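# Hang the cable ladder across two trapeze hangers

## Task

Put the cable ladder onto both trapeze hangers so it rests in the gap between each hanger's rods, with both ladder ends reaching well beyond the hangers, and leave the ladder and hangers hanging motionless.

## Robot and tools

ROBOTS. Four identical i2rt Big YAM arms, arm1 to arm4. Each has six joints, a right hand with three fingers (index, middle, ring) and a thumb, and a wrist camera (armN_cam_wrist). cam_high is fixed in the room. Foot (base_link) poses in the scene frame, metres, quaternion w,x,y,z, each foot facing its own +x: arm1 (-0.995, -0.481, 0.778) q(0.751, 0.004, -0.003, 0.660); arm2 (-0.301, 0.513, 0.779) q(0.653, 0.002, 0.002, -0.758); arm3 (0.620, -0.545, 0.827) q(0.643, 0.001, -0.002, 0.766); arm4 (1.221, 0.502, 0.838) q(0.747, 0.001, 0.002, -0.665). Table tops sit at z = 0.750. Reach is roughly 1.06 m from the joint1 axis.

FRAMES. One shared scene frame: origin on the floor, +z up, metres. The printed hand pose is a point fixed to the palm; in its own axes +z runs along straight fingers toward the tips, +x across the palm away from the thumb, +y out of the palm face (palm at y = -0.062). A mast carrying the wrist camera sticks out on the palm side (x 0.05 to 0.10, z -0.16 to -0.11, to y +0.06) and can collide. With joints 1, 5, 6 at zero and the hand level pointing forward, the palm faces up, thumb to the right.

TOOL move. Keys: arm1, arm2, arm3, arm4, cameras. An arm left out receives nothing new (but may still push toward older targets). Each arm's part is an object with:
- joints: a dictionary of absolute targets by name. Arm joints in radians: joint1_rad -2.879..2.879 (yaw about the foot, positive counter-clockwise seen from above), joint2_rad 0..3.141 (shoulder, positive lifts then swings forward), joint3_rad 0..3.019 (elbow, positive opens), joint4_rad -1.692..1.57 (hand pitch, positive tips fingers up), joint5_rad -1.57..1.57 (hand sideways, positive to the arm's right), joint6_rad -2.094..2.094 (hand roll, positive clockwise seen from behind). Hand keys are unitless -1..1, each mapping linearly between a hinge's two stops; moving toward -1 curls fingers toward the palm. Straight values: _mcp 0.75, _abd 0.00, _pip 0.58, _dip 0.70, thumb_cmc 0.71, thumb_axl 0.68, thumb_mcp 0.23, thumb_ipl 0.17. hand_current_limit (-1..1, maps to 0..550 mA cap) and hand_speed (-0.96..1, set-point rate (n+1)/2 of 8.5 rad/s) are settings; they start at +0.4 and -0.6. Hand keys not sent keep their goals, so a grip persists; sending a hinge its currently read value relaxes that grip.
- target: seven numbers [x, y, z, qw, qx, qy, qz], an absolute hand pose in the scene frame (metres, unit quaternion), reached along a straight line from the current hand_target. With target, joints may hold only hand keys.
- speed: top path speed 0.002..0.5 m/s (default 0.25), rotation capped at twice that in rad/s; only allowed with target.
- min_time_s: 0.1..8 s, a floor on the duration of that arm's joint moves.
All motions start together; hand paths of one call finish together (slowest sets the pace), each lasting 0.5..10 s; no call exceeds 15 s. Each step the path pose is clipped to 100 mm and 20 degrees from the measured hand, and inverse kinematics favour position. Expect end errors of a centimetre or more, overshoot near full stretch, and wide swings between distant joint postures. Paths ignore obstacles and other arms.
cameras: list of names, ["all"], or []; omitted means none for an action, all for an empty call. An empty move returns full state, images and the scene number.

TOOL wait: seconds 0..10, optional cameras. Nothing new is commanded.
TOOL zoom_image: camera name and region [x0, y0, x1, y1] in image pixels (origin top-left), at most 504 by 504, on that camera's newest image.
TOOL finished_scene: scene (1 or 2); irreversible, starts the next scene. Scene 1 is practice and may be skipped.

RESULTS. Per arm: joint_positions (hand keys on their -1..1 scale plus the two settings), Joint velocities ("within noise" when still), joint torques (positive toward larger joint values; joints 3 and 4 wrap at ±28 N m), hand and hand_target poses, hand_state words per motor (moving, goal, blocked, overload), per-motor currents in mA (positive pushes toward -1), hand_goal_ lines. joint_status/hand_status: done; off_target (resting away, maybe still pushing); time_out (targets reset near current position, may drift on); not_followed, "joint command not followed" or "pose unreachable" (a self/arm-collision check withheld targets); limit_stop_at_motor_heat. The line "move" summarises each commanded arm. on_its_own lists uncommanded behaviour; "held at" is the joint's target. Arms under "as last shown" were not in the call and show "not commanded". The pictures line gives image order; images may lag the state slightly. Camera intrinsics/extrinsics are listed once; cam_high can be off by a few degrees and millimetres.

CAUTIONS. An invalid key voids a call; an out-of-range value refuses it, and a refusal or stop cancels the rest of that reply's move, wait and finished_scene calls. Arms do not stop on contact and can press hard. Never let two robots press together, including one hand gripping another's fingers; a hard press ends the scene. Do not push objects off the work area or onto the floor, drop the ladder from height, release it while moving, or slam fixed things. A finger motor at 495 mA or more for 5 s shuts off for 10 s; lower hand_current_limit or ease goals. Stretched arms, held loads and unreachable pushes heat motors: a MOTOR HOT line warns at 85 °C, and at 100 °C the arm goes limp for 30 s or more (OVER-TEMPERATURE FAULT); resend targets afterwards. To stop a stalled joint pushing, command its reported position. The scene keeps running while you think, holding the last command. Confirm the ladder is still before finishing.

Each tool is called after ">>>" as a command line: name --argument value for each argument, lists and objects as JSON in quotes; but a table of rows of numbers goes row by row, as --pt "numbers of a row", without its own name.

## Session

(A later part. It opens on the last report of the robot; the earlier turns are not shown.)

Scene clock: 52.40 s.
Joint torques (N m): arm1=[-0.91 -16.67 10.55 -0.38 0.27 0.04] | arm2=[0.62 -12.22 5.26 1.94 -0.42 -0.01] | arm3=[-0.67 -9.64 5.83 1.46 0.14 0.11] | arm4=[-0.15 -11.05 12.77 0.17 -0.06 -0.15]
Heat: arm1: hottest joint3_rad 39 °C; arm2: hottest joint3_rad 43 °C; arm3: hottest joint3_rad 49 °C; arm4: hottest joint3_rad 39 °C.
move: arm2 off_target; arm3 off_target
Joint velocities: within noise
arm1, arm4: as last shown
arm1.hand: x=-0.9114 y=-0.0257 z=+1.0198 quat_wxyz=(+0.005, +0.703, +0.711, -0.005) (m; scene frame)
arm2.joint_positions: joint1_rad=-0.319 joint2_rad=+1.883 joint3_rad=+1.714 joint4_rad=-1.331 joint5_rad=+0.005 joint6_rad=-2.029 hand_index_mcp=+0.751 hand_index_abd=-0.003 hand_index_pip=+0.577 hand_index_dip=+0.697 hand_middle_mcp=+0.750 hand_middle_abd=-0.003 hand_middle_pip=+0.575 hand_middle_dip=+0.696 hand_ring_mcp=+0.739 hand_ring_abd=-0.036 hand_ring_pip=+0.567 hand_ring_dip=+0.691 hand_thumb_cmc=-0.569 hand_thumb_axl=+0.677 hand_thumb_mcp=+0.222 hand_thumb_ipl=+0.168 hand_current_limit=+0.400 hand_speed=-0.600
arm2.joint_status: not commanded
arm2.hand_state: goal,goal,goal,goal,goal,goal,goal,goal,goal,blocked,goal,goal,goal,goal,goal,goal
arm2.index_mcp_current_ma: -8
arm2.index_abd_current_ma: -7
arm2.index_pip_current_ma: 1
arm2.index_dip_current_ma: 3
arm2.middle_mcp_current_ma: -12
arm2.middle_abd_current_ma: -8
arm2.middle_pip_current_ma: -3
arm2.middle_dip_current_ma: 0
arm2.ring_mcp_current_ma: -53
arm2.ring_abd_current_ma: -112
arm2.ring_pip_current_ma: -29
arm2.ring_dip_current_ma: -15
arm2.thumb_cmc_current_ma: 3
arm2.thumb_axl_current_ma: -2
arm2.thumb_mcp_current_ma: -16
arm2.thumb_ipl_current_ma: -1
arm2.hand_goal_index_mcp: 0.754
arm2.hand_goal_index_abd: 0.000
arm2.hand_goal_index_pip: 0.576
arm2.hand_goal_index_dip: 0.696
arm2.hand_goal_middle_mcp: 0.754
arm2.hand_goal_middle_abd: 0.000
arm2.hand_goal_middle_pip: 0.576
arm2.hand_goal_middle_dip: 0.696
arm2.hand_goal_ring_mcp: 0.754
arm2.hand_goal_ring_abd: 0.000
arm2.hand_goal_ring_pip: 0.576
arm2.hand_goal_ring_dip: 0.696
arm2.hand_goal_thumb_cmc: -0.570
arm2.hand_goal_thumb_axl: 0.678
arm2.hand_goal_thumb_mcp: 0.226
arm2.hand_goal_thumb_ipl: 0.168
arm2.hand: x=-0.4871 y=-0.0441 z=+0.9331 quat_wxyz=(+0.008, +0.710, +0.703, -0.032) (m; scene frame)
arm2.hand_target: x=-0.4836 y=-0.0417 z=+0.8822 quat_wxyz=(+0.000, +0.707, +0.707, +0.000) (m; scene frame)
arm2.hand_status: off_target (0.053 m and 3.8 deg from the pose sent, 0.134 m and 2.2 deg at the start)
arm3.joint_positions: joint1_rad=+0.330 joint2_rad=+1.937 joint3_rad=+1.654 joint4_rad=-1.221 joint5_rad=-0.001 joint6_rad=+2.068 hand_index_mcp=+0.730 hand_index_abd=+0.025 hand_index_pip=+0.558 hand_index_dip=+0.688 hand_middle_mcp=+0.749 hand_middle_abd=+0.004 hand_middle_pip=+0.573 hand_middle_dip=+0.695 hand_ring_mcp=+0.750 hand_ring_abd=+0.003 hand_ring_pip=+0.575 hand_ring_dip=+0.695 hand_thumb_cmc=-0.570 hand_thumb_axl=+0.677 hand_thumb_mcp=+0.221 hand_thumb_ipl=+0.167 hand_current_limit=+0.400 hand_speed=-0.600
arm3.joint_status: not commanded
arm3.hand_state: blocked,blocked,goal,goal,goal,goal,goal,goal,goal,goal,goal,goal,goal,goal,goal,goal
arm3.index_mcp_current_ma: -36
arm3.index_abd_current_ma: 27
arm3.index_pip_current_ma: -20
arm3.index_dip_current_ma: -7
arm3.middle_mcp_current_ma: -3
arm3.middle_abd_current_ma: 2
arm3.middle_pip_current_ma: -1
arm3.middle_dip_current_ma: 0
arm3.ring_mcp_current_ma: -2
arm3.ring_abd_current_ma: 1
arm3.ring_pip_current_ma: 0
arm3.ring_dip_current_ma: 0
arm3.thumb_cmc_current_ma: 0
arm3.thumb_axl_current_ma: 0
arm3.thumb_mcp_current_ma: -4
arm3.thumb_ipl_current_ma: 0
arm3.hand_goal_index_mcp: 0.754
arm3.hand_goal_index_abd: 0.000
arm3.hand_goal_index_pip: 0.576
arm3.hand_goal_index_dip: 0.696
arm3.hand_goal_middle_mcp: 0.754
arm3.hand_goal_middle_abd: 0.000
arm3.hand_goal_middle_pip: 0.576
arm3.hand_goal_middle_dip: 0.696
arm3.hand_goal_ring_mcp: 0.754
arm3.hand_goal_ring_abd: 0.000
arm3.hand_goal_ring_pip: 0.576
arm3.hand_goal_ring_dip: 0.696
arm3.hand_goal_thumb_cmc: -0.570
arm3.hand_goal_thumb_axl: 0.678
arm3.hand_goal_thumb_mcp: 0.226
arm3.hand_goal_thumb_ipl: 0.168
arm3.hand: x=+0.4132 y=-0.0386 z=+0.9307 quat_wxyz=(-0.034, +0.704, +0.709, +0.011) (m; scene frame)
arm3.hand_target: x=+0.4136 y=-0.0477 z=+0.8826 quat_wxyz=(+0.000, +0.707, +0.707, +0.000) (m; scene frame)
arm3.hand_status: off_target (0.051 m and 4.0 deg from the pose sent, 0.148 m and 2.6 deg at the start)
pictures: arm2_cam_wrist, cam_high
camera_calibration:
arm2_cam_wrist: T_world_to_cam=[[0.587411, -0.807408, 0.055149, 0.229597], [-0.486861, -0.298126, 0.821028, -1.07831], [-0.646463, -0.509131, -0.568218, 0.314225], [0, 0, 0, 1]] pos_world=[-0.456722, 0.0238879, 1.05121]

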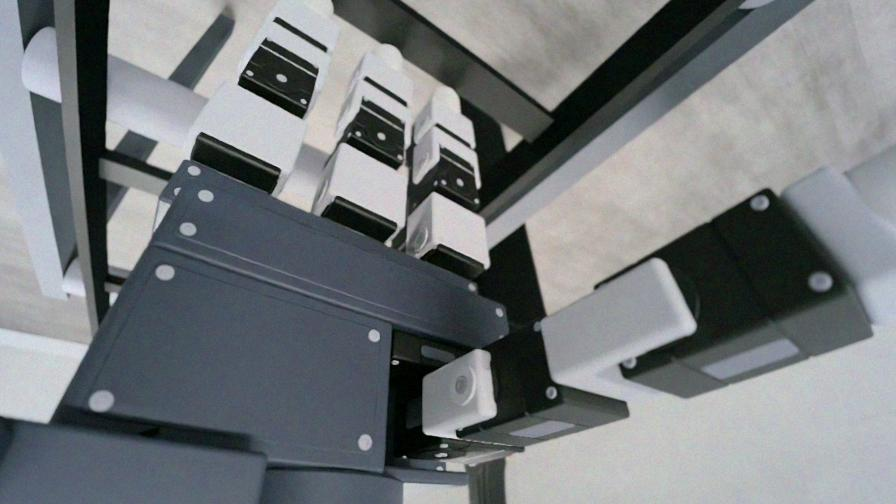

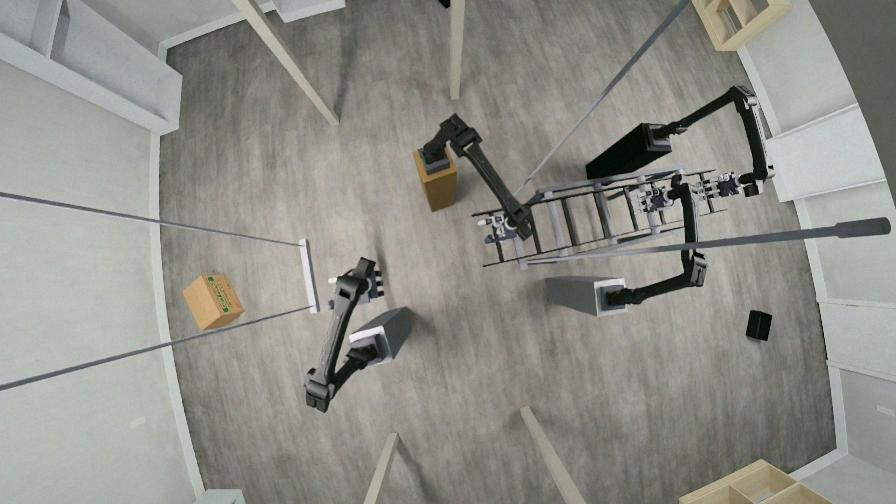

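>>> zoom_image --camera "cam_high" --region '[460, 150, 760, 320]'

>>> move --cameras '["arm3_cam_wrist", "arm1_cam_wrist"]'

Scaled by 1.680 from the camera's 896x504 image, which has a finer 1280x720 frame.

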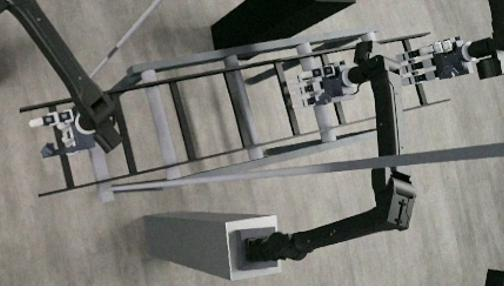

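Scene clock: 52.70 s.
Joint torques (N m): arm1=[-1.2 -16.5 10.66 -0.39 0.23 0.04] | arm2=[0.79 -12.4 5.22 1.95 -0.42 0] | arm3=[-0.09 -10.17 5.81 1.43 0.14 0.1] | arm4=[-0.03 -10.93 12.75 0.23 -0.05 -0.15]
Heat: arm1: hottest joint3_rad 39 °C; arm2: hottest joint3_rad 43 °C; arm3: hottest joint3_rad 49 °C; arm4: hottest joint3_rad 39 °C.
Joint velocities: within noise
arm1.joint_positions: joint1_rad=+0.134 joint2_rad=+1.609 joint3_rad=+1.551 joint4_rad=-1.536 joint5_rad=+0.001 joint6_rad=+1.565 hand_index_mcp=+0.754 hand_index_abd=-0.003 hand_index_pip=+0.578 hand_index_dip=+0.698 hand_middle_mcp=+0.754 hand_middle_abd=-0.003 hand_middle_pip=+0.578 hand_middle_dip=+0.698 hand_ring_mcp=+0.754 hand_ring_abd=-0.003 hand_ring_pip=+0.578 hand_ring_dip=+0.698 hand_thumb_cmc=-0.570 hand_thumb_axl=+0.677 hand_thumb_mcp=+0.219 hand_thumb_ipl=+0.167 hand_current_limit=+0.400 hand_speed=-0.600
arm1.joint_status: not commanded
arm1.hand_state: goal,goal,goal,goal,goal,goal,goal,goal,goal,goal,goal,goal,goal,goal,goal,goal
arm1.index_mcp_current_ma: 0
arm1.index_abd_current_ma: -3
arm1.index_pip_current_ma: 3
arm1.index_dip_current_ma: 2
arm1.middle_mcp_current_ma: 0
arm1.middle_abd_current_ma: -4
arm1.middle_pip_current_ma: 3
arm1.middle_dip_current_ma: 2
arm1.ring_mcp_current_ma: 0
arm1.ring_abd_current_ma: -3
arm1.ring_pip_current_ma: 2
arm1.ring_dip_current_ma: 2
arm1.thumb_cmc_current_ma: 0
arm1.thumb_axl_current_ma: -1
arm1.thumb_mcp_current_ma: -15
arm1.thumb_ipl_current_ma: -1
arm1.hand_goal_index_mcp: 0.754
arm1.hand_goal_index_abd: 0.000
arm1.hand_goal_index_pip: 0.576
arm1.hand_goal_index_dip: 0.696
arm1.hand_goal_middle_mcp: 0.754
arm1.hand_goal_middle_abd: 0.000
arm1.hand_goal_middle_pip: 0.576
arm1.hand_goal_middle_dip: 0.696
arm1.hand_goal_ring_mcp: 0.754
arm1.hand_goal_ring_abd: 0.000
arm1.hand_goal_ring_pip: 0.576
arm1.hand_goal_ring_dip: 0.696
arm1.hand_goal_thumb_cmc: -0.570
arm1.hand_goal_thumb_axl: 0.678
arm1.hand_goal_thumb_mcp: 0.226
arm1.hand_goal_thumb_ipl: 0.168
arm1.hand: x=-0.9114 y=-0.0257 z=+1.0198 quat_wxyz=(+0.005, +0.703, +0.711, -0.005) (m; scene frame)
arm1.hand_target: x=-0.9100 y=-0.0300 z=+1.0299 quat_wxyz=(+0.000, +0.707, +0.707, +0.000) (m; scene frame)
arm1.hand_status: not commanded
arm2.joint_positions: joint1_rad=-0.319 joint2_rad=+1.883 joint3_rad=+1.714 joint4_rad=-1.331 joint5_rad=+0.005 joint6_rad=-2.029 hand_index_mcp=+0.751 hand_index_abd=-0.003 hand_index_pip=+0.577 hand_index_dip=+0.697 hand_middle_mcp=+0.750 hand_middle_abd=-0.003 hand_middle_pip=+0.575 hand_middle_dip=+0.696 hand_ring_mcp=+0.739 hand_ring_abd=-0.036 hand_ring_pip=+0.567 hand_ring_dip=+0.691 hand_thumb_cmc=-0.569 hand_thumb_axl=+0.677 hand_thumb_mcp=+0.222 hand_thumb_ipl=+0.168 hand_current_limit=+0.400 hand_speed=-0.600
arm2.joint_status: not commanded
arm2.hand_state: goal,goal,goal,goal,goal,goal,goal,goal,goal,blocked,goal,goal,goal,goal,goal,goal
arm2.index_mcp_current_ma: -8
arm2.index_abd_current_ma: -7
arm2.index_pip_current_ma: 1
arm2.index_dip_current_ma: 3
arm2.middle_mcp_current_ma: -12
arm2.middle_abd_current_ma: -8
arm2.middle_pip_current_ma: -3
arm2.middle_dip_current_ma: 0
arm2.ring_mcp_current_ma: -53
arm2.ring_abd_current_ma: -112
arm2.ring_pip_current_ma: -29
arm2.ring_dip_current_ma: -15
arm2.thumb_cmc_current_ma: 3
arm2.thumb_axl_current_ma: -2
arm2.thumb_mcp_current_ma: -16
arm2.thumb_ipl_current_ma: -1
arm2.hand_goal_index_mcp: 0.754
arm2.hand_goal_index_abd: 0.000
arm2.hand_goal_index_pip: 0.576
arm2.hand_goal_index_dip: 0.696
arm2.hand_goal_middle_mcp: 0.754
arm2.hand_goal_middle_abd: 0.000
arm2.hand_goal_middle_pip: 0.576
arm2.hand_goal_middle_dip: 0.696
arm2.hand_goal_ring_mcp: 0.754
arm2.hand_goal_ring_abd: 0.000
arm2.hand_goal_ring_pip: 0.576
arm2.hand_goal_ring_dip: 0.696
arm2.hand_goal_thumb_cmc: -0.570
arm2.hand_goal_thumb_axl: 0.678
arm2.hand_goal_thumb_mcp: 0.226
arm2.hand_goal_thumb_ipl: 0.168
arm2.hand: x=-0.4871 y=-0.0441 z=+0.9331 quat_wxyz=(+0.008, +0.710, +0.703, -0.032) (m; scene frame)
arm2.hand_target: x=-0.4836 y=-0.0417 z=+0.8822 quat_wxyz=(+0.000, +0.707, +0.707, +0.000) (m; scene frame)
arm2.hand_status: off_target (0.053 m and 3.8 deg from the pose sent, 0.134 m and 2.2 deg at the start)
arm3.joint_positions: joint1_rad=+0.330 joint2_rad=+1.937 joint3_rad=+1.654 joint4_rad=-1.221 joint5_rad=-0.001 joint6_rad=+2.068 hand_index_mcp=+0.730 hand_index_abd=+0.025 hand_index_pip=+0.558 hand_index_dip=+0.688 hand_middle_mcp=+0.749 hand_middle_abd=+0.004 hand_middle_pip=+0.573 hand_middle_dip=+0.695 hand_ring_mcp=+0.750 hand_ring_abd=+0.003 hand_ring_pip=+0.575 hand_ring_dip=+0.695 hand_thumb_cmc=-0.570 hand_thumb_axl=+0.677 hand_thumb_mcp=+0.221 hand_thumb_ipl=+0.167 hand_current_limit=+0.400 hand_speed=-0.600
arm3.joint_status: not commanded
arm3.hand_state: blocked,blocked,goal,goal,goal,goal,goal,goal,goal,goal,goal,goal,goal,goal,goal,goal
arm3.index_mcp_current_ma: -36
arm3.index_abd_current_ma: 27
arm3.index_pip_current_ma: -20
arm3.index_dip_current_ma: -7
arm3.middle_mcp_current_ma: -3
arm3.middle_abd_current_ma: 2
arm3.middle_pip_current_ma: -1
arm3.middle_dip_current_ma: 0
arm3.ring_mcp_current_ma: -2
arm3.ring_abd_current_ma: 1
arm3.ring_pip_current_ma: 0
arm3.ring_dip_current_ma: 0
arm3.thumb_cmc_current_ma: 0
arm3.thumb_axl_current_ma: 0
arm3.thumb_mcp_current_ma: -4
arm3.thumb_ipl_current_ma: 0
arm3.hand_goal_index_mcp: 0.754
arm3.hand_goal_index_abd: 0.000
arm3.hand_goal_index_pip: 0.576
arm3.hand_goal_index_dip: 0.696
arm3.hand_goal_middle_mcp: 0.754
arm3.hand_goal_middle_abd: 0.000
arm3.hand_goal_middle_pip: 0.576
arm3.hand_goal_middle_dip: 0.696
arm3.hand_goal_ring_mcp: 0.754
arm3.hand_goal_ring_abd: 0.000
arm3.hand_goal_ring_pip: 0.576
arm3.hand_goal_ring_dip: 0.696
arm3.hand_goal_thumb_cmc: -0.570
arm3.hand_goal_thumb_axl: 0.678
arm3.hand_goal_thumb_mcp: 0.226
arm3.hand_goal_thumb_ipl: 0.168
arm3.hand: x=+0.4132 y=-0.0386 z=+0.9307 quat_wxyz=(-0.034, +0.704, +0.709, +0.011) (m; scene frame)
arm3.hand_target: x=+0.4136 y=-0.0477 z=+0.8826 quat_wxyz=(+0.000, +0.707, +0.707, +0.000) (m; scene frame)
arm3.hand_status: off_target (0.051 m and 4.0 deg from the pose sent, 0.148 m and 2.6 deg at the start)
arm4.joint_positions: joint1_rad=-0.658 joint2_rad=+1.475 joint3_rad=+1.576 joint4_rad=-1.698 joint5_rad=-0.003 joint6_rad=-2.094 hand_index_mcp=+0.755 hand_index_abd=+0.003 hand_index_pip=+0.577 hand_index_dip=+0.696 hand_middle_mcp=+0.755 hand_middle_abd=+0.002 hand_middle_pip=+0.577 hand_middle_dip=+0.696 hand_ring_mcp=+0.755 hand_ring_abd=+0.002 hand_ring_pip=+0.577 hand_ring_dip=+0.696 hand_thumb_cmc=-0.569 hand_thumb_axl=+0.677 hand_thumb_mcp=+0.224 hand_thumb_ipl=+0.168 hand_current_limit=+0.400 hand_speed=-0.600
arm4.joint_status: not commanded
arm4.hand_state: goal,goal,goal,goal,goal,goal,goal,goal,goal,goal,goal,goal,goal,goal,goal,goal
arm4.index_mcp_current_ma: 5
arm4.index_abd_current_ma: 11
arm4.index_pip_current_ma: 4
arm4.index_dip_current_ma: 0
arm4.middle_mcp_current_ma: 4
arm4.middle_abd_current_ma: 9
arm4.middle_pip_current_ma: 4
arm4.middle_dip_current_ma: 0
arm4.ring_mcp_current_ma: 4
arm4.ring_abd_current_ma: 9
arm4.ring_pip_current_ma: 3
arm4.ring_dip_current_ma: 0
arm4.thumb_cmc_current_ma: 7
arm4.thumb_axl_current_ma: -4
arm4.thumb_mcp_current_ma: -14
arm4.thumb_ipl_current_ma: -2
arm4.hand_goal_index_mcp: 0.754
arm4.hand_goal_index_abd: 0.000
arm4.hand_goal_index_pip: 0.576
arm4.hand_goal_index_dip: 0.696
arm4.hand_goal_middle_mcp: 0.754
arm4.hand_goal_middle_abd: 0.000
arm4.hand_goal_middle_pip: 0.576
arm4.hand_goal_middle_dip: 0.696
arm4.hand_goal_ring_mcp: 0.754
arm4.hand_goal_ring_abd: 0.000
arm4.hand_goal_ring_pip: 0.576
arm4.hand_goal_ring_dip: 0.696
arm4.hand_goal_thumb_cmc: -0.570
arm4.hand_goal_thumb_axl: 0.678
arm4.hand_goal_thumb_mcp: 0.226
arm4.hand_goal_thumb_ipl: 0.168
arm4.hand: x=+1.0854 y=+0.1104 z=+1.1422 quat_wxyz=(-0.003, +0.714, +0.700, +0.014) (m; scene frame)
arm4.hand_target: x=+1.0802 y=+0.1003 z=+1.1499 quat_wxyz=(-0.001, +0.709, +0.705, -0.001) (m; scene frame)
arm4.hand_status: not commanded
pictures: arm1_cam_wrist, arm3_cam_wrist
camera_calibration:
arm1_cam_wrist: T_world_to_cam=[[0.664471, -0.746751, -0.0290153, 0.651588], [-0.418537, -0.404026, 0.813382, -1.28522], [-0.619116, -0.528325, -0.581006, 0.139], [0, 0, 0, 1]] pos_world=[-0.884816, 0.0407497, 1.14504]
arm3_cam_wrist: T_world_to_cam=[[0.652605, -0.756529, -0.042084, -0.231021], [-0.470396, -0.448069, 0.760238, -0.587439], [-0.593998, -0.476339, -0.64828, 0.955757], [0, 0, 0, 1]] pos_world=[0.442154, 0.0172772, 1.05647]

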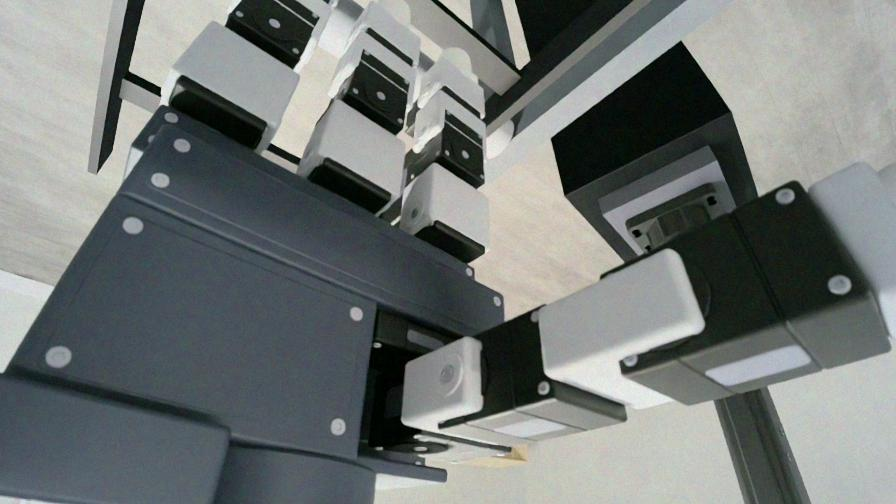

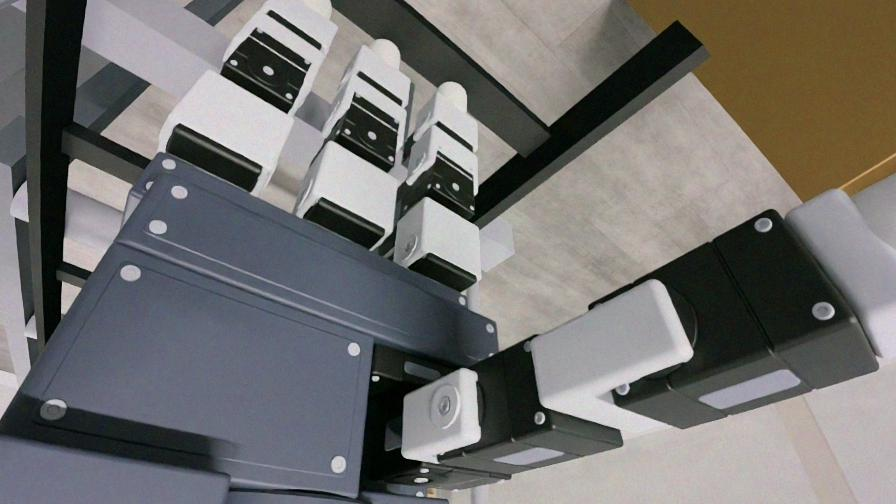

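>>> move --arm2 '{"target": [-0.500, -0.035, 0.98, 0, 0.7071, 0.7071, 0], "speed": 0.2}' --arm3 '{"target": [0.405, -0.035, 1.0, 0, 0.7071, 0.7071, 0], "speed": 0.2}'

>>> move --arm2 '{"target": [-0.515, -0.035, 0.88, 0, 0.7071, 0.7071, 0], "speed": 0.2}'

>>> move --arm2 '{"target": [-0.45, -0.04, 0.875, 0, 0.7071, 0.7071, 0], "speed": 0.08}' --cameras '["arm2_cam_wrist", "arm3_cam_wrist"]'

Scene clock: 55.97 s.
Joint torques (N m): arm1=[-0.67 -16.67 10.55 -0.28 0.26 0.03] | arm2=[-0.09 -16.73 11.04 -0.23 -0.2 -0.06] | arm3=[-0.62 -13.86 10.92 -0.31 0.12 0.12] | arm4=[-0.09 -10.99 12.74 0.2 -0.06 -0.14]
Heat: arm1: hottest joint3_rad 39 °C; arm2: hottest joint3_rad 43 °C; arm3: hottest joint3_rad 49 °C; arm4: hottest joint3_rad 40 °C.
move: arm2 off_target; arm3 off_target
Joint velocities: within noise
arm1, arm4: as last shown
arm2.joint_positions: joint1_rad=-0.341 joint2_rad=+1.900 joint3_rad=+1.829 joint4_rad=-1.521 joint5_rad=-0.002 joint6_rad=-2.056 hand_index_mcp=+0.754 hand_index_abd=+0.003 hand_index_pip=+0.578 hand_index_dip=+0.698 hand_middle_mcp=+0.752 hand_middle_abd=+0.001 hand_middle_pip=+0.576 hand_middle_dip=+0.696 hand_ring_mcp=+0.754 hand_ring_abd=+0.003 hand_ring_pip=+0.576 hand_ring_dip=+0.694 hand_thumb_cmc=-0.569 hand_thumb_axl=+0.677 hand_thumb_mcp=+0.222 hand_thumb_ipl=+0.168 hand_current_limit=+0.400 hand_speed=-0.600
arm2.joint_status: not commanded
arm2.hand_state: goal,goal,goal,goal,goal,goal,goal,goal,goal,goal,goal,goal,goal,goal,goal,goal
arm2.index_mcp_current_ma: 0
arm2.index_abd_current_ma: 7
arm2.index_pip_current_ma: 4
arm2.index_dip_current_ma: 4
arm2.middle_mcp_current_ma: -5
arm2.middle_abd_current_ma: 1
arm2.middle_pip_current_ma: -1
arm2.middle_dip_current_ma: 0
arm2.ring_mcp_current_ma: 0
arm2.ring_abd_current_ma: 7
arm2.ring_pip_current_ma: -1
arm2.ring_dip_current_ma: -4
arm2.thumb_cmc_current_ma: 2
arm2.thumb_axl_current_ma: -2
arm2.thumb_mcp_current_ma: -16
arm2.thumb_ipl_current_ma: -1
arm2.hand_goal_index_mcp: 0.754
arm2.hand_goal_index_abd: 0.000
arm2.hand_goal_index_pip: 0.576
arm2.hand_goal_index_dip: 0.696
arm2.hand_goal_middle_mcp: 0.754
arm2.hand_goal_middle_abd: 0.000
arm2.hand_goal_middle_pip: 0.576
arm2.hand_goal_middle_dip: 0.696
arm2.hand_goal_ring_mcp: 0.754
arm2.hand_goal_ring_abd: 0.000
arm2.hand_goal_ring_pip: 0.576
arm2.hand_goal_ring_dip: 0.696
arm2.hand_goal_thumb_cmc: -0.570
arm2.hand_goal_thumb_axl: 0.678
arm2.hand_goal_thumb_mcp: 0.226
arm2.hand_goal_thumb_ipl: 0.168
arm2.hand: x=-0.4917 y=-0.0274 z=+0.9693 quat_wxyz=(-0.003, +0.709, +0.706, +0.012) (m; scene frame)
arm2.hand_target: x=-0.4997 y=-0.0346 z=+0.9800 quat_wxyz=(+0.000, +0.707, +0.707, +0.000) (m; scene frame)
arm2.hand_status: off_target (0.016 m and 1.5 deg from the pose sent, 0.049 m and 3.8 deg at the start)
arm3.joint_positions: joint1_rad=+0.331 joint2_rad=+1.953 joint3_rad=+1.846 joint4_rad=-1.478 joint5_rad=-0.002 joint6_rad=+2.070 hand_index_mcp=+0.751 hand_index_abd=-0.003 hand_index_pip=+0.573 hand_index_dip=+0.693 hand_middle_mcp=+0.751 hand_middle_abd=+0.002 hand_middle_pip=+0.573 hand_middle_dip=+0.695 hand_ring_mcp=+0.755 hand_ring_abd=-0.003 hand_ring_pip=+0.577 hand_ring_dip=+0.696 hand_thumb_cmc=-0.570 hand_thumb_axl=+0.677 hand_thumb_mcp=+0.221 hand_thumb_ipl=+0.167 hand_current_limit=+0.400 hand_speed=-0.600
arm3.joint_status: not commanded
arm3.hand_state: goal,goal,goal,goal,goal,goal,goal,goal,goal,goal,goal,goal,goal,goal,goal,goal
arm3.index_mcp_current_ma: -2
arm3.index_abd_current_ma: -1
arm3.index_pip_current_ma: -1
arm3.index_dip_current_ma: -1
arm3.middle_mcp_current_ma: -2
arm3.middle_abd_current_ma: 1
arm3.middle_pip_current_ma: -1
arm3.middle_dip_current_ma: 0
arm3.ring_mcp_current_ma: 0
arm3.ring_abd_current_ma: -1
arm3.ring_pip_current_ma: 0
arm3.ring_dip_current_ma: 0
arm3.thumb_cmc_current_ma: 0
arm3.thumb_axl_current_ma: 0
arm3.thumb_mcp_current_ma: -4
arm3.thumb_ipl_current_ma: 0
arm3.hand_goal_index_mcp: 0.754
arm3.hand_goal_index_abd: 0.000
arm3.hand_goal_index_pip: 0.576
arm3.hand_goal_index_dip: 0.696
arm3.hand_goal_middle_mcp: 0.754
arm3.hand_goal_middle_abd: 0.000
arm3.hand_goal_middle_pip: 0.576
arm3.hand_goal_middle_dip: 0.696
arm3.hand_goal_ring_mcp: 0.754
arm3.hand_goal_ring_abd: 0.000
arm3.hand_goal_ring_pip: 0.576
arm3.hand_goal_ring_dip: 0.696
arm3.hand_goal_thumb_cmc: -0.570
arm3.hand_goal_thumb_axl: 0.678
arm3.hand_goal_thumb_mcp: 0.226
arm3.hand_goal_thumb_ipl: 0.168
arm3.hand: x=+0.4134 y=-0.0410 z=+0.9975 quat_wxyz=(+0.005, +0.705, +0.709, -0.001) (m; scene frame)
arm3.hand_target: x=+0.4051 y=-0.0353 z=+1.0001 quat_wxyz=(+0.000, +0.707, +0.707, +0.000) (m; scene frame)
arm3.hand_status: off_target (0.011 m and 0.7 deg from the pose sent, 0.070 m and 4.0 deg at the start)
pictures: none

Scene clock: 57.17 s.
Joint torques (N m): arm1=[-0.97 -16.85 10.55 -0.35 0.25 0.05] | arm2=[-0.32 -18.55 8.09 0.51 -0.2 -0.06] | arm3=[-0.79 -13.98 10.84 -0.29 0.17 0.12] | arm4=[-0.09 -11.11 12.71 0.2 -0.06 -0.15]
Heat: arm1: hottest joint3_rad 38 °C; arm2: hottest joint3_rad 43 °C; arm3: hottest joint3_rad 49 °C; arm4: hottest joint3_rad 40 °C.
move: arm2 done
Joint velocities: within noise
arm1, arm3, arm4: as last shown
arm2.joint_positions: joint1_rad=-0.362 joint2_rad=+1.982 joint3_rad=+1.701 joint4_rad=-1.309 joint5_rad=-0.002 joint6_rad=-2.078 hand_index_mcp=+0.754 hand_index_abd=+0.003 hand_index_pip=+0.578 hand_index_dip=+0.698 hand_middle_mcp=+0.752 hand_middle_abd=+0.001 hand_middle_pip=+0.576 hand_middle_dip=+0.696 hand_ring_mcp=+0.754 hand_ring_abd=+0.003 hand_ring_pip=+0.576 hand_ring_dip=+0.694 hand_thumb_cmc=-0.569 hand_thumb_axl=+0.677 hand_thumb_mcp=+0.222 hand_thumb_ipl=+0.168 hand_current_limit=+0.400 hand_speed=-0.600
arm2.joint_status: not commanded
arm2.hand_state: goal,goal,goal,goal,goal,goal,goal,goal,goal,goal,goal,goal,goal,goal,goal,goal
arm2.index_mcp_current_ma: 0
arm2.index_abd_current_ma: 6
arm2.index_pip_current_ma: 4
arm2.index_dip_current_ma: 4
arm2.middle_mcp_current_ma: -5
arm2.middle_abd_current_ma: 1
arm2.middle_pip_current_ma: -1
arm2.middle_dip_current_ma: 0
arm2.ring_mcp_current_ma: 0
arm2.ring_abd_current_ma: 6
arm2.ring_pip_current_ma: -1
arm2.ring_dip_current_ma: -4
arm2.thumb_cmc_current_ma: 2
arm2.thumb_axl_current_ma: -2
arm2.thumb_mcp_current_ma: -16
arm2.thumb_ipl_current_ma: -1
arm2.hand_goal_index_mcp: 0.754
arm2.hand_goal_index_abd: 0.000
arm2.hand_goal_index_pip: 0.576
arm2.hand_goal_index_dip: 0.696
arm2.hand_goal_middle_mcp: 0.754
arm2.hand_goal_middle_abd: 0.000
arm2.hand_goal_middle_pip: 0.576
arm2.hand_goal_middle_dip: 0.696
arm2.hand_goal_ring_mcp: 0.754
arm2.hand_goal_ring_abd: 0.000
arm2.hand_goal_ring_pip: 0.576
arm2.hand_goal_ring_dip: 0.696
arm2.hand_goal_thumb_cmc: -0.570
arm2.hand_goal_thumb_axl: 0.678
arm2.hand_goal_thumb_mcp: 0.226
arm2.hand_goal_thumb_ipl: 0.168
arm2.hand: x=-0.5088 y=-0.0324 z=+0.8738 quat_wxyz=(-0.003, +0.708, +0.706, +0.012) (m; scene frame)
arm2.hand_target: x=-0.5149 y=-0.0350 z=+0.8801 quat_wxyz=(+0.000, +0.707, +0.707, +0.000) (m; scene frame)
arm2.hand_status: done (0.009 m and 1.4 deg from the pose sent, 0.093 m and 1.5 deg at the start)
pictures: none

Scene clock: 58.60 s.
Joint torques (N m): arm1=[-1.08 -17.03 10.48 -0.43 0.24 0.05] | arm2=[4.25 -18.78 6.95 0.08 -1.27 0.32] | arm3=[-0.56 -13.8 10.91 -0.27 0.13 0.1] | arm4=[-0.03 -11.11 12.78 0.2 -0.05 -0.15]
Heat: arm1: hottest joint3_rad 38 °C; arm2: hottest joint3_rad 43 °C; arm3: hottest joint3_rad 49 °C; arm4: hottest joint3_rad 40 °C.
move: arm2 off_target
Joint velocities: within noise
arm1, arm3, arm4: as last shown
arm2.joint_positions: joint1_rad=-0.309 joint2_rad=+1.931 joint3_rad=+1.609 joint4_rad=-1.250 joint5_rad=+0.028 joint6_rad=-2.015 hand_index_mcp=+0.766 hand_index_abd=+0.002 hand_index_pip=+0.578 hand_index_dip=+0.698 hand_middle_mcp=+0.776 hand_middle_abd=+0.000 hand_middle_pip=+0.581 hand_middle_dip=+0.696 hand_ring_mcp=+0.788 hand_ring_abd=-0.001 hand_ring_pip=+0.584 hand_ring_dip=+0.694 hand_thumb_cmc=-0.569 hand_thumb_axl=+0.677 hand_thumb_mcp=+0.222 hand_thumb_ipl=+0.168 hand_current_limit=+0.400 hand_speed=-0.600
arm2.joint_status: not commanded
arm2.hand_state: goal,goal,goal,goal,blocked,goal,goal,goal,blocked,goal,goal,goal,goal,goal,goal,goal
arm2.index_mcp_current_ma: 39
arm2.index_abd_current_ma: 3
arm2.index_pip_current_ma: 4
arm2.index_dip_current_ma: 4
arm2.middle_mcp_current_ma: 83
arm2.middle_abd_current_ma: 0
arm2.middle_pip_current_ma: 15
arm2.middle_dip_current_ma: 0
arm2.ring_mcp_current_ma: 133
arm2.ring_abd_current_ma: -2
arm2.ring_pip_current_ma: 24
arm2.ring_dip_current_ma: -4
arm2.thumb_cmc_current_ma: 2
arm2.thumb_axl_current_ma: -2
arm2.thumb_mcp_current_ma: -16
arm2.thumb_ipl_current_ma: -1
arm2.hand_goal_index_mcp: 0.754
arm2.hand_goal_index_abd: 0.000
arm2.hand_goal_index_pip: 0.576
arm2.hand_goal_index_dip: 0.696
arm2.hand_goal_middle_mcp: 0.754
arm2.hand_goal_middle_abd: 0.000
arm2.hand_goal_middle_pip: 0.576
arm2.hand_goal_middle_dip: 0.696
arm2.hand_goal_ring_mcp: 0.754
arm2.hand_goal_ring_abd: 0.000
arm2.hand_goal_ring_pip: 0.576
arm2.hand_goal_ring_dip: 0.696
arm2.hand_goal_thumb_cmc: -0.570
arm2.hand_goal_thumb_axl: 0.678
arm2.hand_goal_thumb_mcp: 0.226
arm2.hand_goal_thumb_ipl: 0.168
arm2.hand: x=-0.4784 y=-0.0304 z=+0.8661 quat_wxyz=(-0.015, +0.712, +0.702, -0.002) (m; scene frame)
arm2.hand_target: x=-0.4506 y=-0.0391 z=+0.8749 quat_wxyz=(+0.000, +0.707, +0.707, +0.001) (m; scene frame)
arm2.hand_status: off_target (0.031 m and 1.9 deg from the pose sent, 0.059 m and 1.4 deg at the start)
pictures: arm2_cam_wrist, arm3_cam_wrist
camera_calibration:
arm2_cam_wrist: T_world_to_cam=[[0.583375, -0.812202, 0.00125012, 0.283843], [-0.497502, -0.35612, 0.790993, -0.995781], [-0.642001, -0.462068, -0.611823, 0.330166], [0, 0, 0, 1]] pos_world=[-0.449023, 0.0284796, 0.989305]
arm3_cam_wrist: T_world_to_cam=[[0.65169, -0.757584, 0.0369753, -0.308614], [-0.50064, -0.393017, 0.771296, -0.635299], [-0.569789, -0.521157, -0.635402, 0.973266], [0, 0, 0, 1]] pos_world=[0.437622, 0.0237405, 1.11983]

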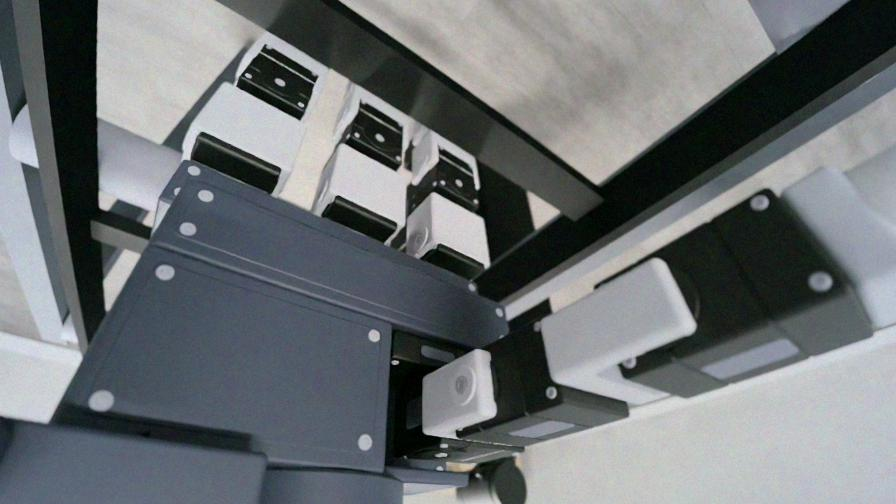

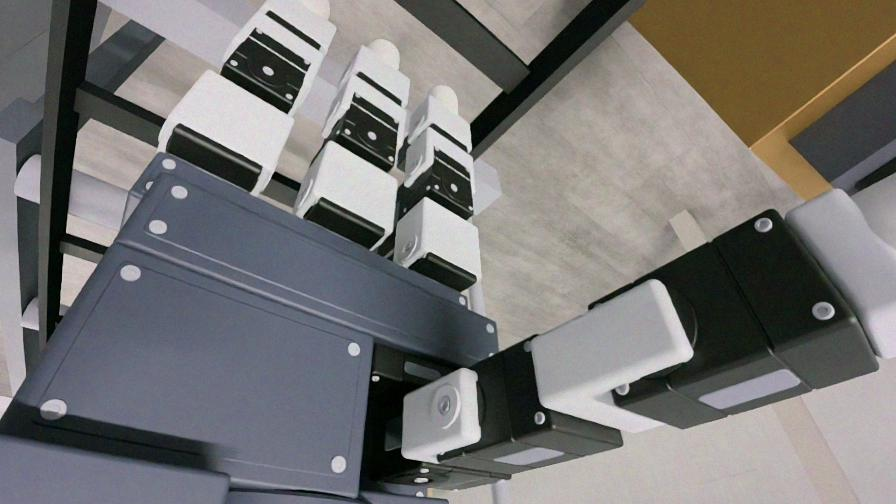

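>>> move --arm3 '{"target": [0.387, -0.04, 0.885, 0, 0.7071, 0.7071, 0], "speed": 0.2}'

>>> move --arm2 '{"target": [-0.42, -0.045, 0.88, 0, 0.7071, 0.7071, 0], "speed": 0.08}' --arm3 '{"target": [0.46, -0.045, 0.885, 0, 0.7071, 0.7071, 0], "speed": 0.1}' --cameras '["arm2_cam_wrist", "arm3_cam_wrist"]'

Scene clock: 60.13 s.
Joint torques (N m): arm1=[-1.14 -16.97 10.48 -0.34 0.22 0.05] | arm2=[4.25 -18.61 6.9 0.05 -1.27 0.31] | arm3=[-0.67 -15.62 7.83 0.35 0.08 0.17] | arm4=[-0.09 -11.16 12.75 0.2 -0.06 -0.15]
Heat: arm1: hottest joint3_rad 38 °C; arm2: hottest joint3_rad 43 °C; arm3: hottest joint3_rad 48 °C; arm4: hottest joint3_rad 40 °C.
move: arm3 done
Joint velocities: within noise
arm1, arm2, arm4: as last shown
arm2.joint_positions: joint1_rad=-0.309 joint2_rad=+1.931 joint3_rad=+1.609 joint4_rad=-1.250 joint5_rad=+0.028 joint6_rad=-2.015 hand_index_mcp=+0.766 hand_index_abd=+0.002 hand_index_pip=+0.578 hand_index_dip=+0.698 hand_middle_mcp=+0.777 hand_middle_abd=+0.000 hand_middle_pip=+0.581 hand_middle_dip=+0.696 hand_ring_mcp=+0.788 hand_ring_abd=-0.001 hand_ring_pip=+0.584 hand_ring_dip=+0.694 hand_thumb_cmc=-0.569 hand_thumb_axl=+0.677 hand_thumb_mcp=+0.222 hand_thumb_ipl=+0.168 hand_current_limit=+0.400 hand_speed=-0.600
arm3.joint_positions: joint1_rad=+0.363 joint2_rad=+2.049 joint3_rad=+1.702 joint4_rad=-1.234 joint5_rad=-0.003 joint6_rad=+2.093 hand_index_mcp=+0.751 hand_index_abd=-0.003 hand_index_pip=+0.573 hand_index_dip=+0.693 hand_middle_mcp=+0.751 hand_middle_abd=+0.002 hand_middle_pip=+0.573 hand_middle_dip=+0.695 hand_ring_mcp=+0.755 hand_ring_abd=-0.002 hand_ring_pip=+0.577 hand_ring_dip=+0.696 hand_thumb_cmc=-0.570 hand_thumb_axl=+0.677 hand_thumb_mcp=+0.221 hand_thumb_ipl=+0.167 hand_current_limit=+0.400 hand_speed=-0.600
arm3.joint_status: not commanded
arm3.hand_state: goal,goal,goal,goal,goal,goal,goal,goal,goal,goal,goal,goal,goal,goal,goal,goal
arm3.index_mcp_current_ma: -2
arm3.index_abd_current_ma: -1
arm3.index_pip_current_ma: -1
arm3.index_dip_current_ma: -1
arm3.middle_mcp_current_ma: -2
arm3.middle_abd_current_ma: 1
arm3.middle_pip_current_ma: -1
arm3.middle_dip_current_ma: 0
arm3.ring_mcp_current_ma: 0
arm3.ring_abd_current_ma: -1
arm3.ring_pip_current_ma: 0
arm3.ring_dip_current_ma: 0
arm3.thumb_cmc_current_ma: 0
arm3.thumb_axl_current_ma: 0
arm3.thumb_mcp_current_ma: -4
arm3.thumb_ipl_current_ma: 0
arm3.hand_goal_index_mcp: 0.754
arm3.hand_goal_index_abd: 0.000
arm3.hand_goal_index_pip: 0.576
arm3.hand_goal_index_dip: 0.696
arm3.hand_goal_middle_mcp: 0.754
arm3.hand_goal_middle_abd: 0.000
arm3.hand_goal_middle_pip: 0.576
arm3.hand_goal_middle_dip: 0.696
arm3.hand_goal_ring_mcp: 0.754
arm3.hand_goal_ring_abd: 0.000
arm3.hand_goal_ring_pip: 0.576
arm3.hand_goal_ring_dip: 0.696
arm3.hand_goal_thumb_cmc: -0.570
arm3.hand_goal_thumb_axl: 0.678
arm3.hand_goal_thumb_mcp: 0.226
arm3.hand_goal_thumb_ipl: 0.168
arm3.hand: x=+0.3915 y=-0.0401 z=+0.8869 quat_wxyz=(+0.003, +0.702, +0.712, -0.001) (m; scene frame)
arm3.hand_target: x=+0.3871 y=-0.0400 z=+0.8850 quat_wxyz=(+0.000, +0.704, +0.710, -0.001) (m; scene frame)
arm3.hand_status: done (0.005 m and 0.9 deg from the pose sent, 0.115 m and 0.7 deg at the start; a joint's target at an end of its range on 23 of 37 steps)
pictures: none

Scene clock: 61.60 s.
Joint torques (N m): arm1=[-1.26 -17.03 10.54 -0.42 0.24 0.03] | arm2=[5.66 -18.61 7.27 -0.29 -1.7 0.36] | arm3=[-3.84 -15.38 6.68 -0.06 0.76 -0.15] | arm4=[-0.15 -11.11 12.78 0.18 -0.05 -0.14]
Heat: arm1: hottest joint3_rad 38 °C; arm2: hottest joint3_rad 43 °C; arm3: hottest joint3_rad 48 °C; arm4: hottest joint3_rad 40 °C.
move: arm2 off_target; arm3 off_target
Joint velocities: within noise
arm1, arm4: as last shown
arm2.joint_positions: joint1_rad=-0.275 joint2_rad=+1.912 joint3_rad=+1.584 joint4_rad=-1.243 joint5_rad=+0.041 joint6_rad=-1.970 hand_index_mcp=+0.774 hand_index_abd=-0.001 hand_index_pip=+0.580 hand_index_dip=+0.698 hand_middle_mcp=+0.789 hand_middle_abd=-0.001 hand_middle_pip=+0.586 hand_middle_dip=+0.696 hand_ring_mcp=+0.804 hand_ring_abd=-0.002 hand_ring_pip=+0.591 hand_ring_dip=+0.694 hand_thumb_cmc=-0.569 hand_thumb_axl=+0.677 hand_thumb_mcp=+0.222 hand_thumb_ipl=+0.168 hand_current_limit=+0.400 hand_speed=-0.600
arm2.joint_status: not commanded
arm2.hand_state: blocked,goal,goal,goal,blocked,goal,goal,goal,blocked,goal,goal,goal,goal,goal,goal,goal
arm2.index_mcp_current_ma: 73
arm2.index_abd_current_ma: -2
arm2.index_pip_current_ma: 10
arm2.index_dip_current_ma: 4
arm2.middle_mcp_current_ma: 135
arm2.middle_abd_current_ma: -2
arm2.middle_pip_current_ma: 30
arm2.middle_dip_current_ma: 0
arm2.ring_mcp_current_ma: 206
arm2.ring_abd_current_ma: -4
arm2.ring_pip_current_ma: 50
arm2.ring_dip_current_ma: -4
arm2.thumb_cmc_current_ma: 2
arm2.thumb_axl_current_ma: -2
arm2.thumb_mcp_current_ma: -16
arm2.thumb_ipl_current_ma: -1
arm2.hand_goal_index_mcp: 0.754
arm2.hand_goal_index_abd: 0.000
arm2.hand_goal_index_pip: 0.576
arm2.hand_goal_index_dip: 0.696
arm2.hand_goal_middle_mcp: 0.754
arm2.hand_goal_middle_abd: 0.000
arm2.hand_goal_middle_pip: 0.576
arm2.hand_goal_middle_dip: 0.696
arm2.hand_goal_ring_mcp: 0.754
arm2.hand_goal_ring_abd: 0.000
arm2.hand_goal_ring_pip: 0.576
arm2.hand_goal_ring_dip: 0.696
arm2.hand_goal_thumb_cmc: -0.570
arm2.hand_goal_thumb_axl: 0.678
arm2.hand_goal_thumb_mcp: 0.226
arm2.hand_goal_thumb_ipl: 0.168
arm2.hand: x=-0.4600 y=-0.0328 z=+0.8665 quat_wxyz=(-0.021, +0.716, +0.698, -0.005) (m; scene frame)
arm2.hand_target: x=-0.4209 y=-0.0432 z=+0.8797 quat_wxyz=(+0.000, +0.707, +0.707, +0.001) (m; scene frame)
arm2.hand_status: off_target (0.044 m and 2.8 deg from the pose sent, 0.062 m and 1.9 deg at the start)
arm3.joint_positions: joint1_rad=+0.293 joint2_rad=+1.968 joint3_rad=+1.563 joint4_rad=-1.162 joint5_rad=-0.021 joint6_rad=+2.026 hand_index_mcp=+0.772 hand_index_abd=-0.001 hand_index_pip=+0.583 hand_index_dip=+0.695 hand_middle_mcp=+0.772 hand_middle_abd=+0.002 hand_middle_pip=+0.582 hand_middle_dip=+0.695 hand_ring_mcp=+0.771 hand_ring_abd=+0.000 hand_ring_pip=+0.581 hand_ring_dip=+0.696 hand_thumb_cmc=-0.570 hand_thumb_axl=+0.677 hand_thumb_mcp=+0.221 hand_thumb_ipl=+0.167 hand_current_limit=+0.400 hand_speed=-0.600
arm3.joint_status: not commanded
arm3.hand_state: goal,goal,goal,goal,goal,goal,goal,goal,goal,goal,goal,goal,goal,goal,goal,goal
arm3.index_mcp_current_ma: 22
arm3.index_abd_current_ma: 0
arm3.index_pip_current_ma: 5
arm3.index_dip_current_ma: 0
arm3.middle_mcp_current_ma: 22
arm3.middle_abd_current_ma: 1
arm3.middle_pip_current_ma: 4
arm3.middle_dip_current_ma: 0
arm3.ring_mcp_current_ma: 20
arm3.ring_abd_current_ma: 0
arm3.ring_pip_current_ma: 3
arm3.ring_dip_current_ma: 0
arm3.thumb_cmc_current_ma: 0
arm3.thumb_axl_current_ma: 0
arm3.thumb_mcp_current_ma: -4
arm3.thumb_ipl_current_ma: 0
arm3.hand_goal_index_mcp: 0.754
arm3.hand_goal_index_abd: 0.000
arm3.hand_goal_index_pip: 0.576
arm3.hand_goal_index_dip: 0.696
arm3.hand_goal_middle_mcp: 0.754
arm3.hand_goal_middle_abd: 0.000
arm3.hand_goal_middle_pip: 0.576
arm3.hand_goal_middle_dip: 0.696
arm3.hand_goal_ring_mcp: 0.754
arm3.hand_goal_ring_abd: 0.000
arm3.hand_goal_ring_pip: 0.576
arm3.hand_goal_ring_dip: 0.696
arm3.hand_goal_thumb_cmc: -0.570
arm3.hand_goal_thumb_axl: 0.678
arm3.hand_goal_thumb_mcp: 0.226
arm3.hand_goal_thumb_ipl: 0.168
arm3.hand: x=+0.4397 y=-0.0483 z=+0.8820 quat_wxyz=(-0.006, +0.703, +0.711, -0.008) (m; scene frame)
arm3.hand_target: x=+0.4597 y=-0.0453 z=+0.8849 quat_wxyz=(+0.000, +0.707, +0.707, +0.000) (m; scene frame)
arm3.hand_status: off_target (0.021 m and 1.3 deg from the pose sent, 0.069 m and 0.9 deg at the start)
pictures: arm2_cam_wrist, arm3_cam_wrist
camera_calibration:
arm2_cam_wrist: T_world_to_cam=[[0.574377, -0.81854, -0.00911211, 0.275772], [-0.491354, -0.353648, 0.79593, -0.989134], [-0.654723, -0.452686, -0.60532, 0.329888], [0, 0, 0, 1]] pos_world=[-0.428427, 0.0252613, 0.989483]
arm3_cam_wrist: T_world_to_cam=[[0.657252, -0.753517, 0.0152353, -0.310057], [-0.477863, -0.401011, 0.781561, -0.555454], [-0.58281, -0.520963, -0.623643, 0.906427], [0, 0, 0, 1]] pos_world=[0.466629, 0.0158381, 1.00413]

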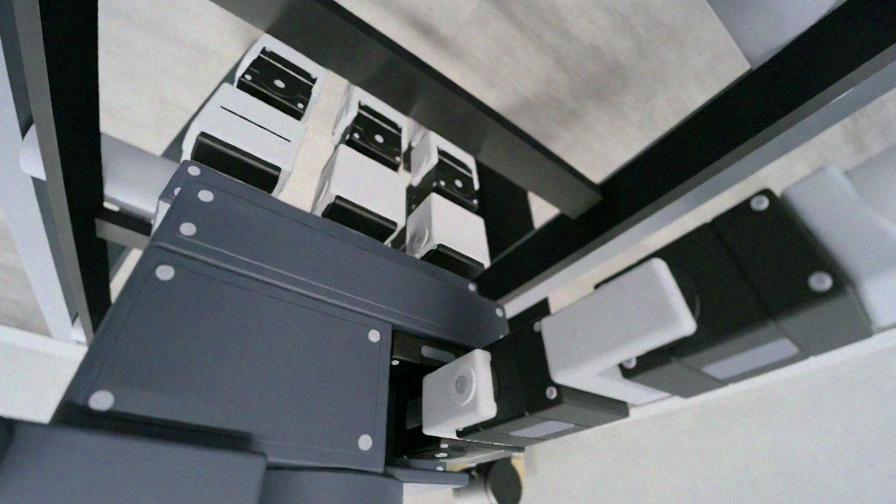

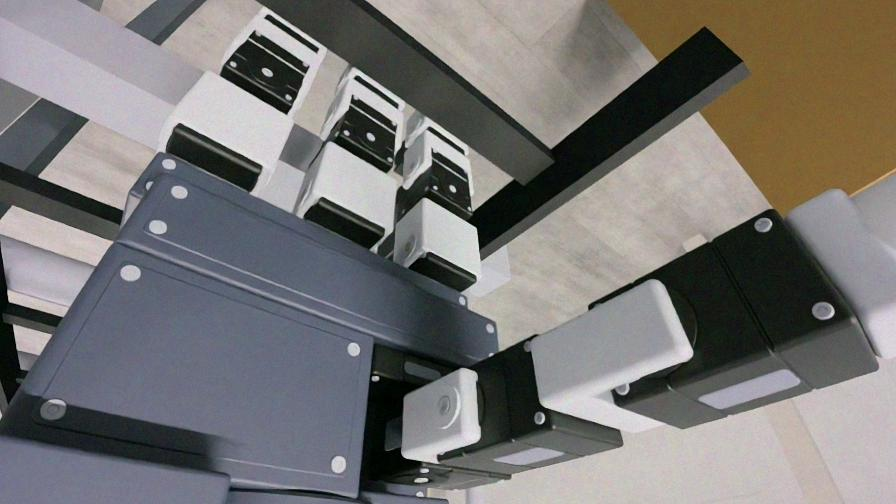

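>>> move --arm2 '{"target": [-0.33, -0.05, 0.88, 0, 0.7071, 0.7071, 0], "speed": 0.08}' --arm3 '{"target": [0.56, -0.045, 0.885, 0, 0.7071, 0.7071, 0], "speed": 0.09}'

Scene clock: 63.87 s.
Joint torques (N m): arm1=[-0.85 -16.62 10.63 -0.4 0.27 0.06] | arm2=[5.25 -17.26 7.49 0.21 -1.68 0.3] | arm3=[-3.96 -13.68 6.79 0.03 1.06 -0.19] | arm4=[-0.15 -11.11 12.74 0.21 -0.05 -0.15]
Heat: arm1: hottest joint3_rad 38 °C; arm2: hottest joint3_rad 43 °C; arm3: hottest joint3_rad 48 °C; arm4: hottest joint3_rad 40 °C.
move: arm2 off_target; arm3 off_target
Joint velocities: within noise
arm1, arm4: as last shown
arm2.joint_positions: joint1_rad=-0.113 joint2_rad=+1.853 joint3_rad=+1.502 joint4_rad=-1.231 joint5_rad=+0.041 joint6_rad=-1.806 hand_index_mcp=+0.783 hand_index_abd=-0.003 hand_index_pip=+0.583 hand_index_dip=+0.698 hand_middle_mcp=+0.794 hand_middle_abd=-0.006 hand_middle_pip=+0.588 hand_middle_dip=+0.696 hand_ring_mcp=+0.807 hand_ring_abd=-0.005 hand_ring_pip=+0.595 hand_ring_dip=+0.694 hand_thumb_cmc=-0.569 hand_thumb_axl=+0.677 hand_thumb_mcp=+0.222 hand_thumb_ipl=+0.168 hand_current_limit=+0.400 hand_speed=-0.600
arm2.joint_status: not commanded
arm2.hand_state: blocked,goal,goal,goal,blocked,goal,goal,goal,blocked,goal,goal,goal,goal,goal,goal,goal
arm2.index_mcp_current_ma: 108
arm2.index_abd_current_ma: -7
arm2.index_pip_current_ma: 19
arm2.index_dip_current_ma: 4
arm2.middle_mcp_current_ma: 161
arm2.middle_abd_current_ma: -15
arm2.middle_pip_current_ma: 38
arm2.middle_dip_current_ma: 0
arm2.ring_mcp_current_ma: 220
arm2.ring_abd_current_ma: -11
arm2.ring_pip_current_ma: 63
arm2.ring_dip_current_ma: -4
arm2.thumb_cmc_current_ma: 2
arm2.thumb_axl_current_ma: -2
arm2.thumb_mcp_current_ma: -16
arm2.thumb_ipl_current_ma: -1
arm2.hand_goal_index_mcp: 0.754
arm2.hand_goal_index_abd: 0.000
arm2.hand_goal_index_pip: 0.576
arm2.hand_goal_index_dip: 0.696
arm2.hand_goal_middle_mcp: 0.754
arm2.hand_goal_middle_abd: 0.000
arm2.hand_goal_middle_pip: 0.576
arm2.hand_goal_middle_dip: 0.696
arm2.hand_goal_ring_mcp: 0.754
arm2.hand_goal_ring_abd: 0.000
arm2.hand_goal_ring_pip: 0.576
arm2.hand_goal_ring_dip: 0.696
arm2.hand_goal_thumb_cmc: -0.570
arm2.hand_goal_thumb_axl: 0.678
arm2.hand_goal_thumb_mcp: 0.226
arm2.hand_goal_thumb_ipl: 0.168
arm2.hand: x=-0.3666 y=-0.0405 z=+0.8688 quat_wxyz=(-0.022, +0.716, +0.698, -0.003) (m; scene frame)
arm2.hand_target: x=-0.3309 y=-0.0484 z=+0.8800 quat_wxyz=(+0.000, +0.707, +0.707, +0.001) (m; scene frame)
arm2.hand_status: off_target (0.039 m and 2.9 deg from the pose sent, 0.132 m and 2.8 deg at the start)
arm3.joint_positions: joint1_rad=+0.132 joint2_rad=+1.882 joint3_rad=+1.432 joint4_rad=-1.117 joint5_rad=-0.029 joint6_rad=+1.860 hand_index_mcp=+0.783 hand_index_abd=-0.002 hand_index_pip=+0.590 hand_index_dip=+0.695 hand_middle_mcp=+0.782 hand_middle_abd=+0.000 hand_middle_pip=+0.587 hand_middle_dip=+0.695 hand_ring_mcp=+0.781 hand_ring_abd=+0.000 hand_ring_pip=+0.586 hand_ring_dip=+0.696 hand_thumb_cmc=-0.570 hand_thumb_axl=+0.677 hand_thumb_mcp=+0.221 hand_thumb_ipl=+0.167 hand_current_limit=+0.400 hand_speed=-0.600
arm3.joint_status: not commanded
arm3.hand_state: blocked,goal,goal,goal,blocked,goal,goal,goal,blocked,goal,goal,goal,goal,goal,goal,goal
arm3.index_mcp_current_ma: 46
arm3.index_abd_current_ma: -1
arm3.index_pip_current_ma: 13
arm3.index_dip_current_ma: 0
arm3.middle_mcp_current_ma: 44
arm3.middle_abd_current_ma: 0
arm3.middle_pip_current_ma: 9
arm3.middle_dip_current_ma: 0
arm3.ring_mcp_current_ma: 40
arm3.ring_abd_current_ma: 0
arm3.ring_pip_current_ma: 8
arm3.ring_dip_current_ma: 0
arm3.thumb_cmc_current_ma: 0
arm3.thumb_axl_current_ma: 0
arm3.thumb_mcp_current_ma: -4
arm3.thumb_ipl_current_ma: 0
arm3.hand_goal_index_mcp: 0.754
arm3.hand_goal_index_abd: 0.000
arm3.hand_goal_index_pip: 0.576
arm3.hand_goal_index_dip: 0.696
arm3.hand_goal_middle_mcp: 0.754
arm3.hand_goal_middle_abd: 0.000
arm3.hand_goal_middle_pip: 0.576
arm3.hand_goal_middle_dip: 0.696
arm3.hand_goal_ring_mcp: 0.754
arm3.hand_goal_ring_abd: 0.000
arm3.hand_goal_ring_pip: 0.576
arm3.hand_goal_ring_dip: 0.696
arm3.hand_goal_thumb_cmc: -0.570
arm3.hand_goal_thumb_axl: 0.678
arm3.hand_goal_thumb_mcp: 0.226
arm3.hand_goal_thumb_ipl: 0.168
arm3.hand: x=+0.5360 y=-0.0463 z=+0.8828 quat_wxyz=(-0.010, +0.701, +0.713, -0.010) (m; scene frame)
arm3.hand_target: x=+0.5594 y=-0.0456 z=+0.8849 quat_wxyz=(+0.000, +0.707, +0.707, +0.000) (m; scene frame)
arm3.hand_status: off_target (0.024 m and 1.8 deg from the pose sent, 0.120 m and 1.3 deg at the start)
pictures: none


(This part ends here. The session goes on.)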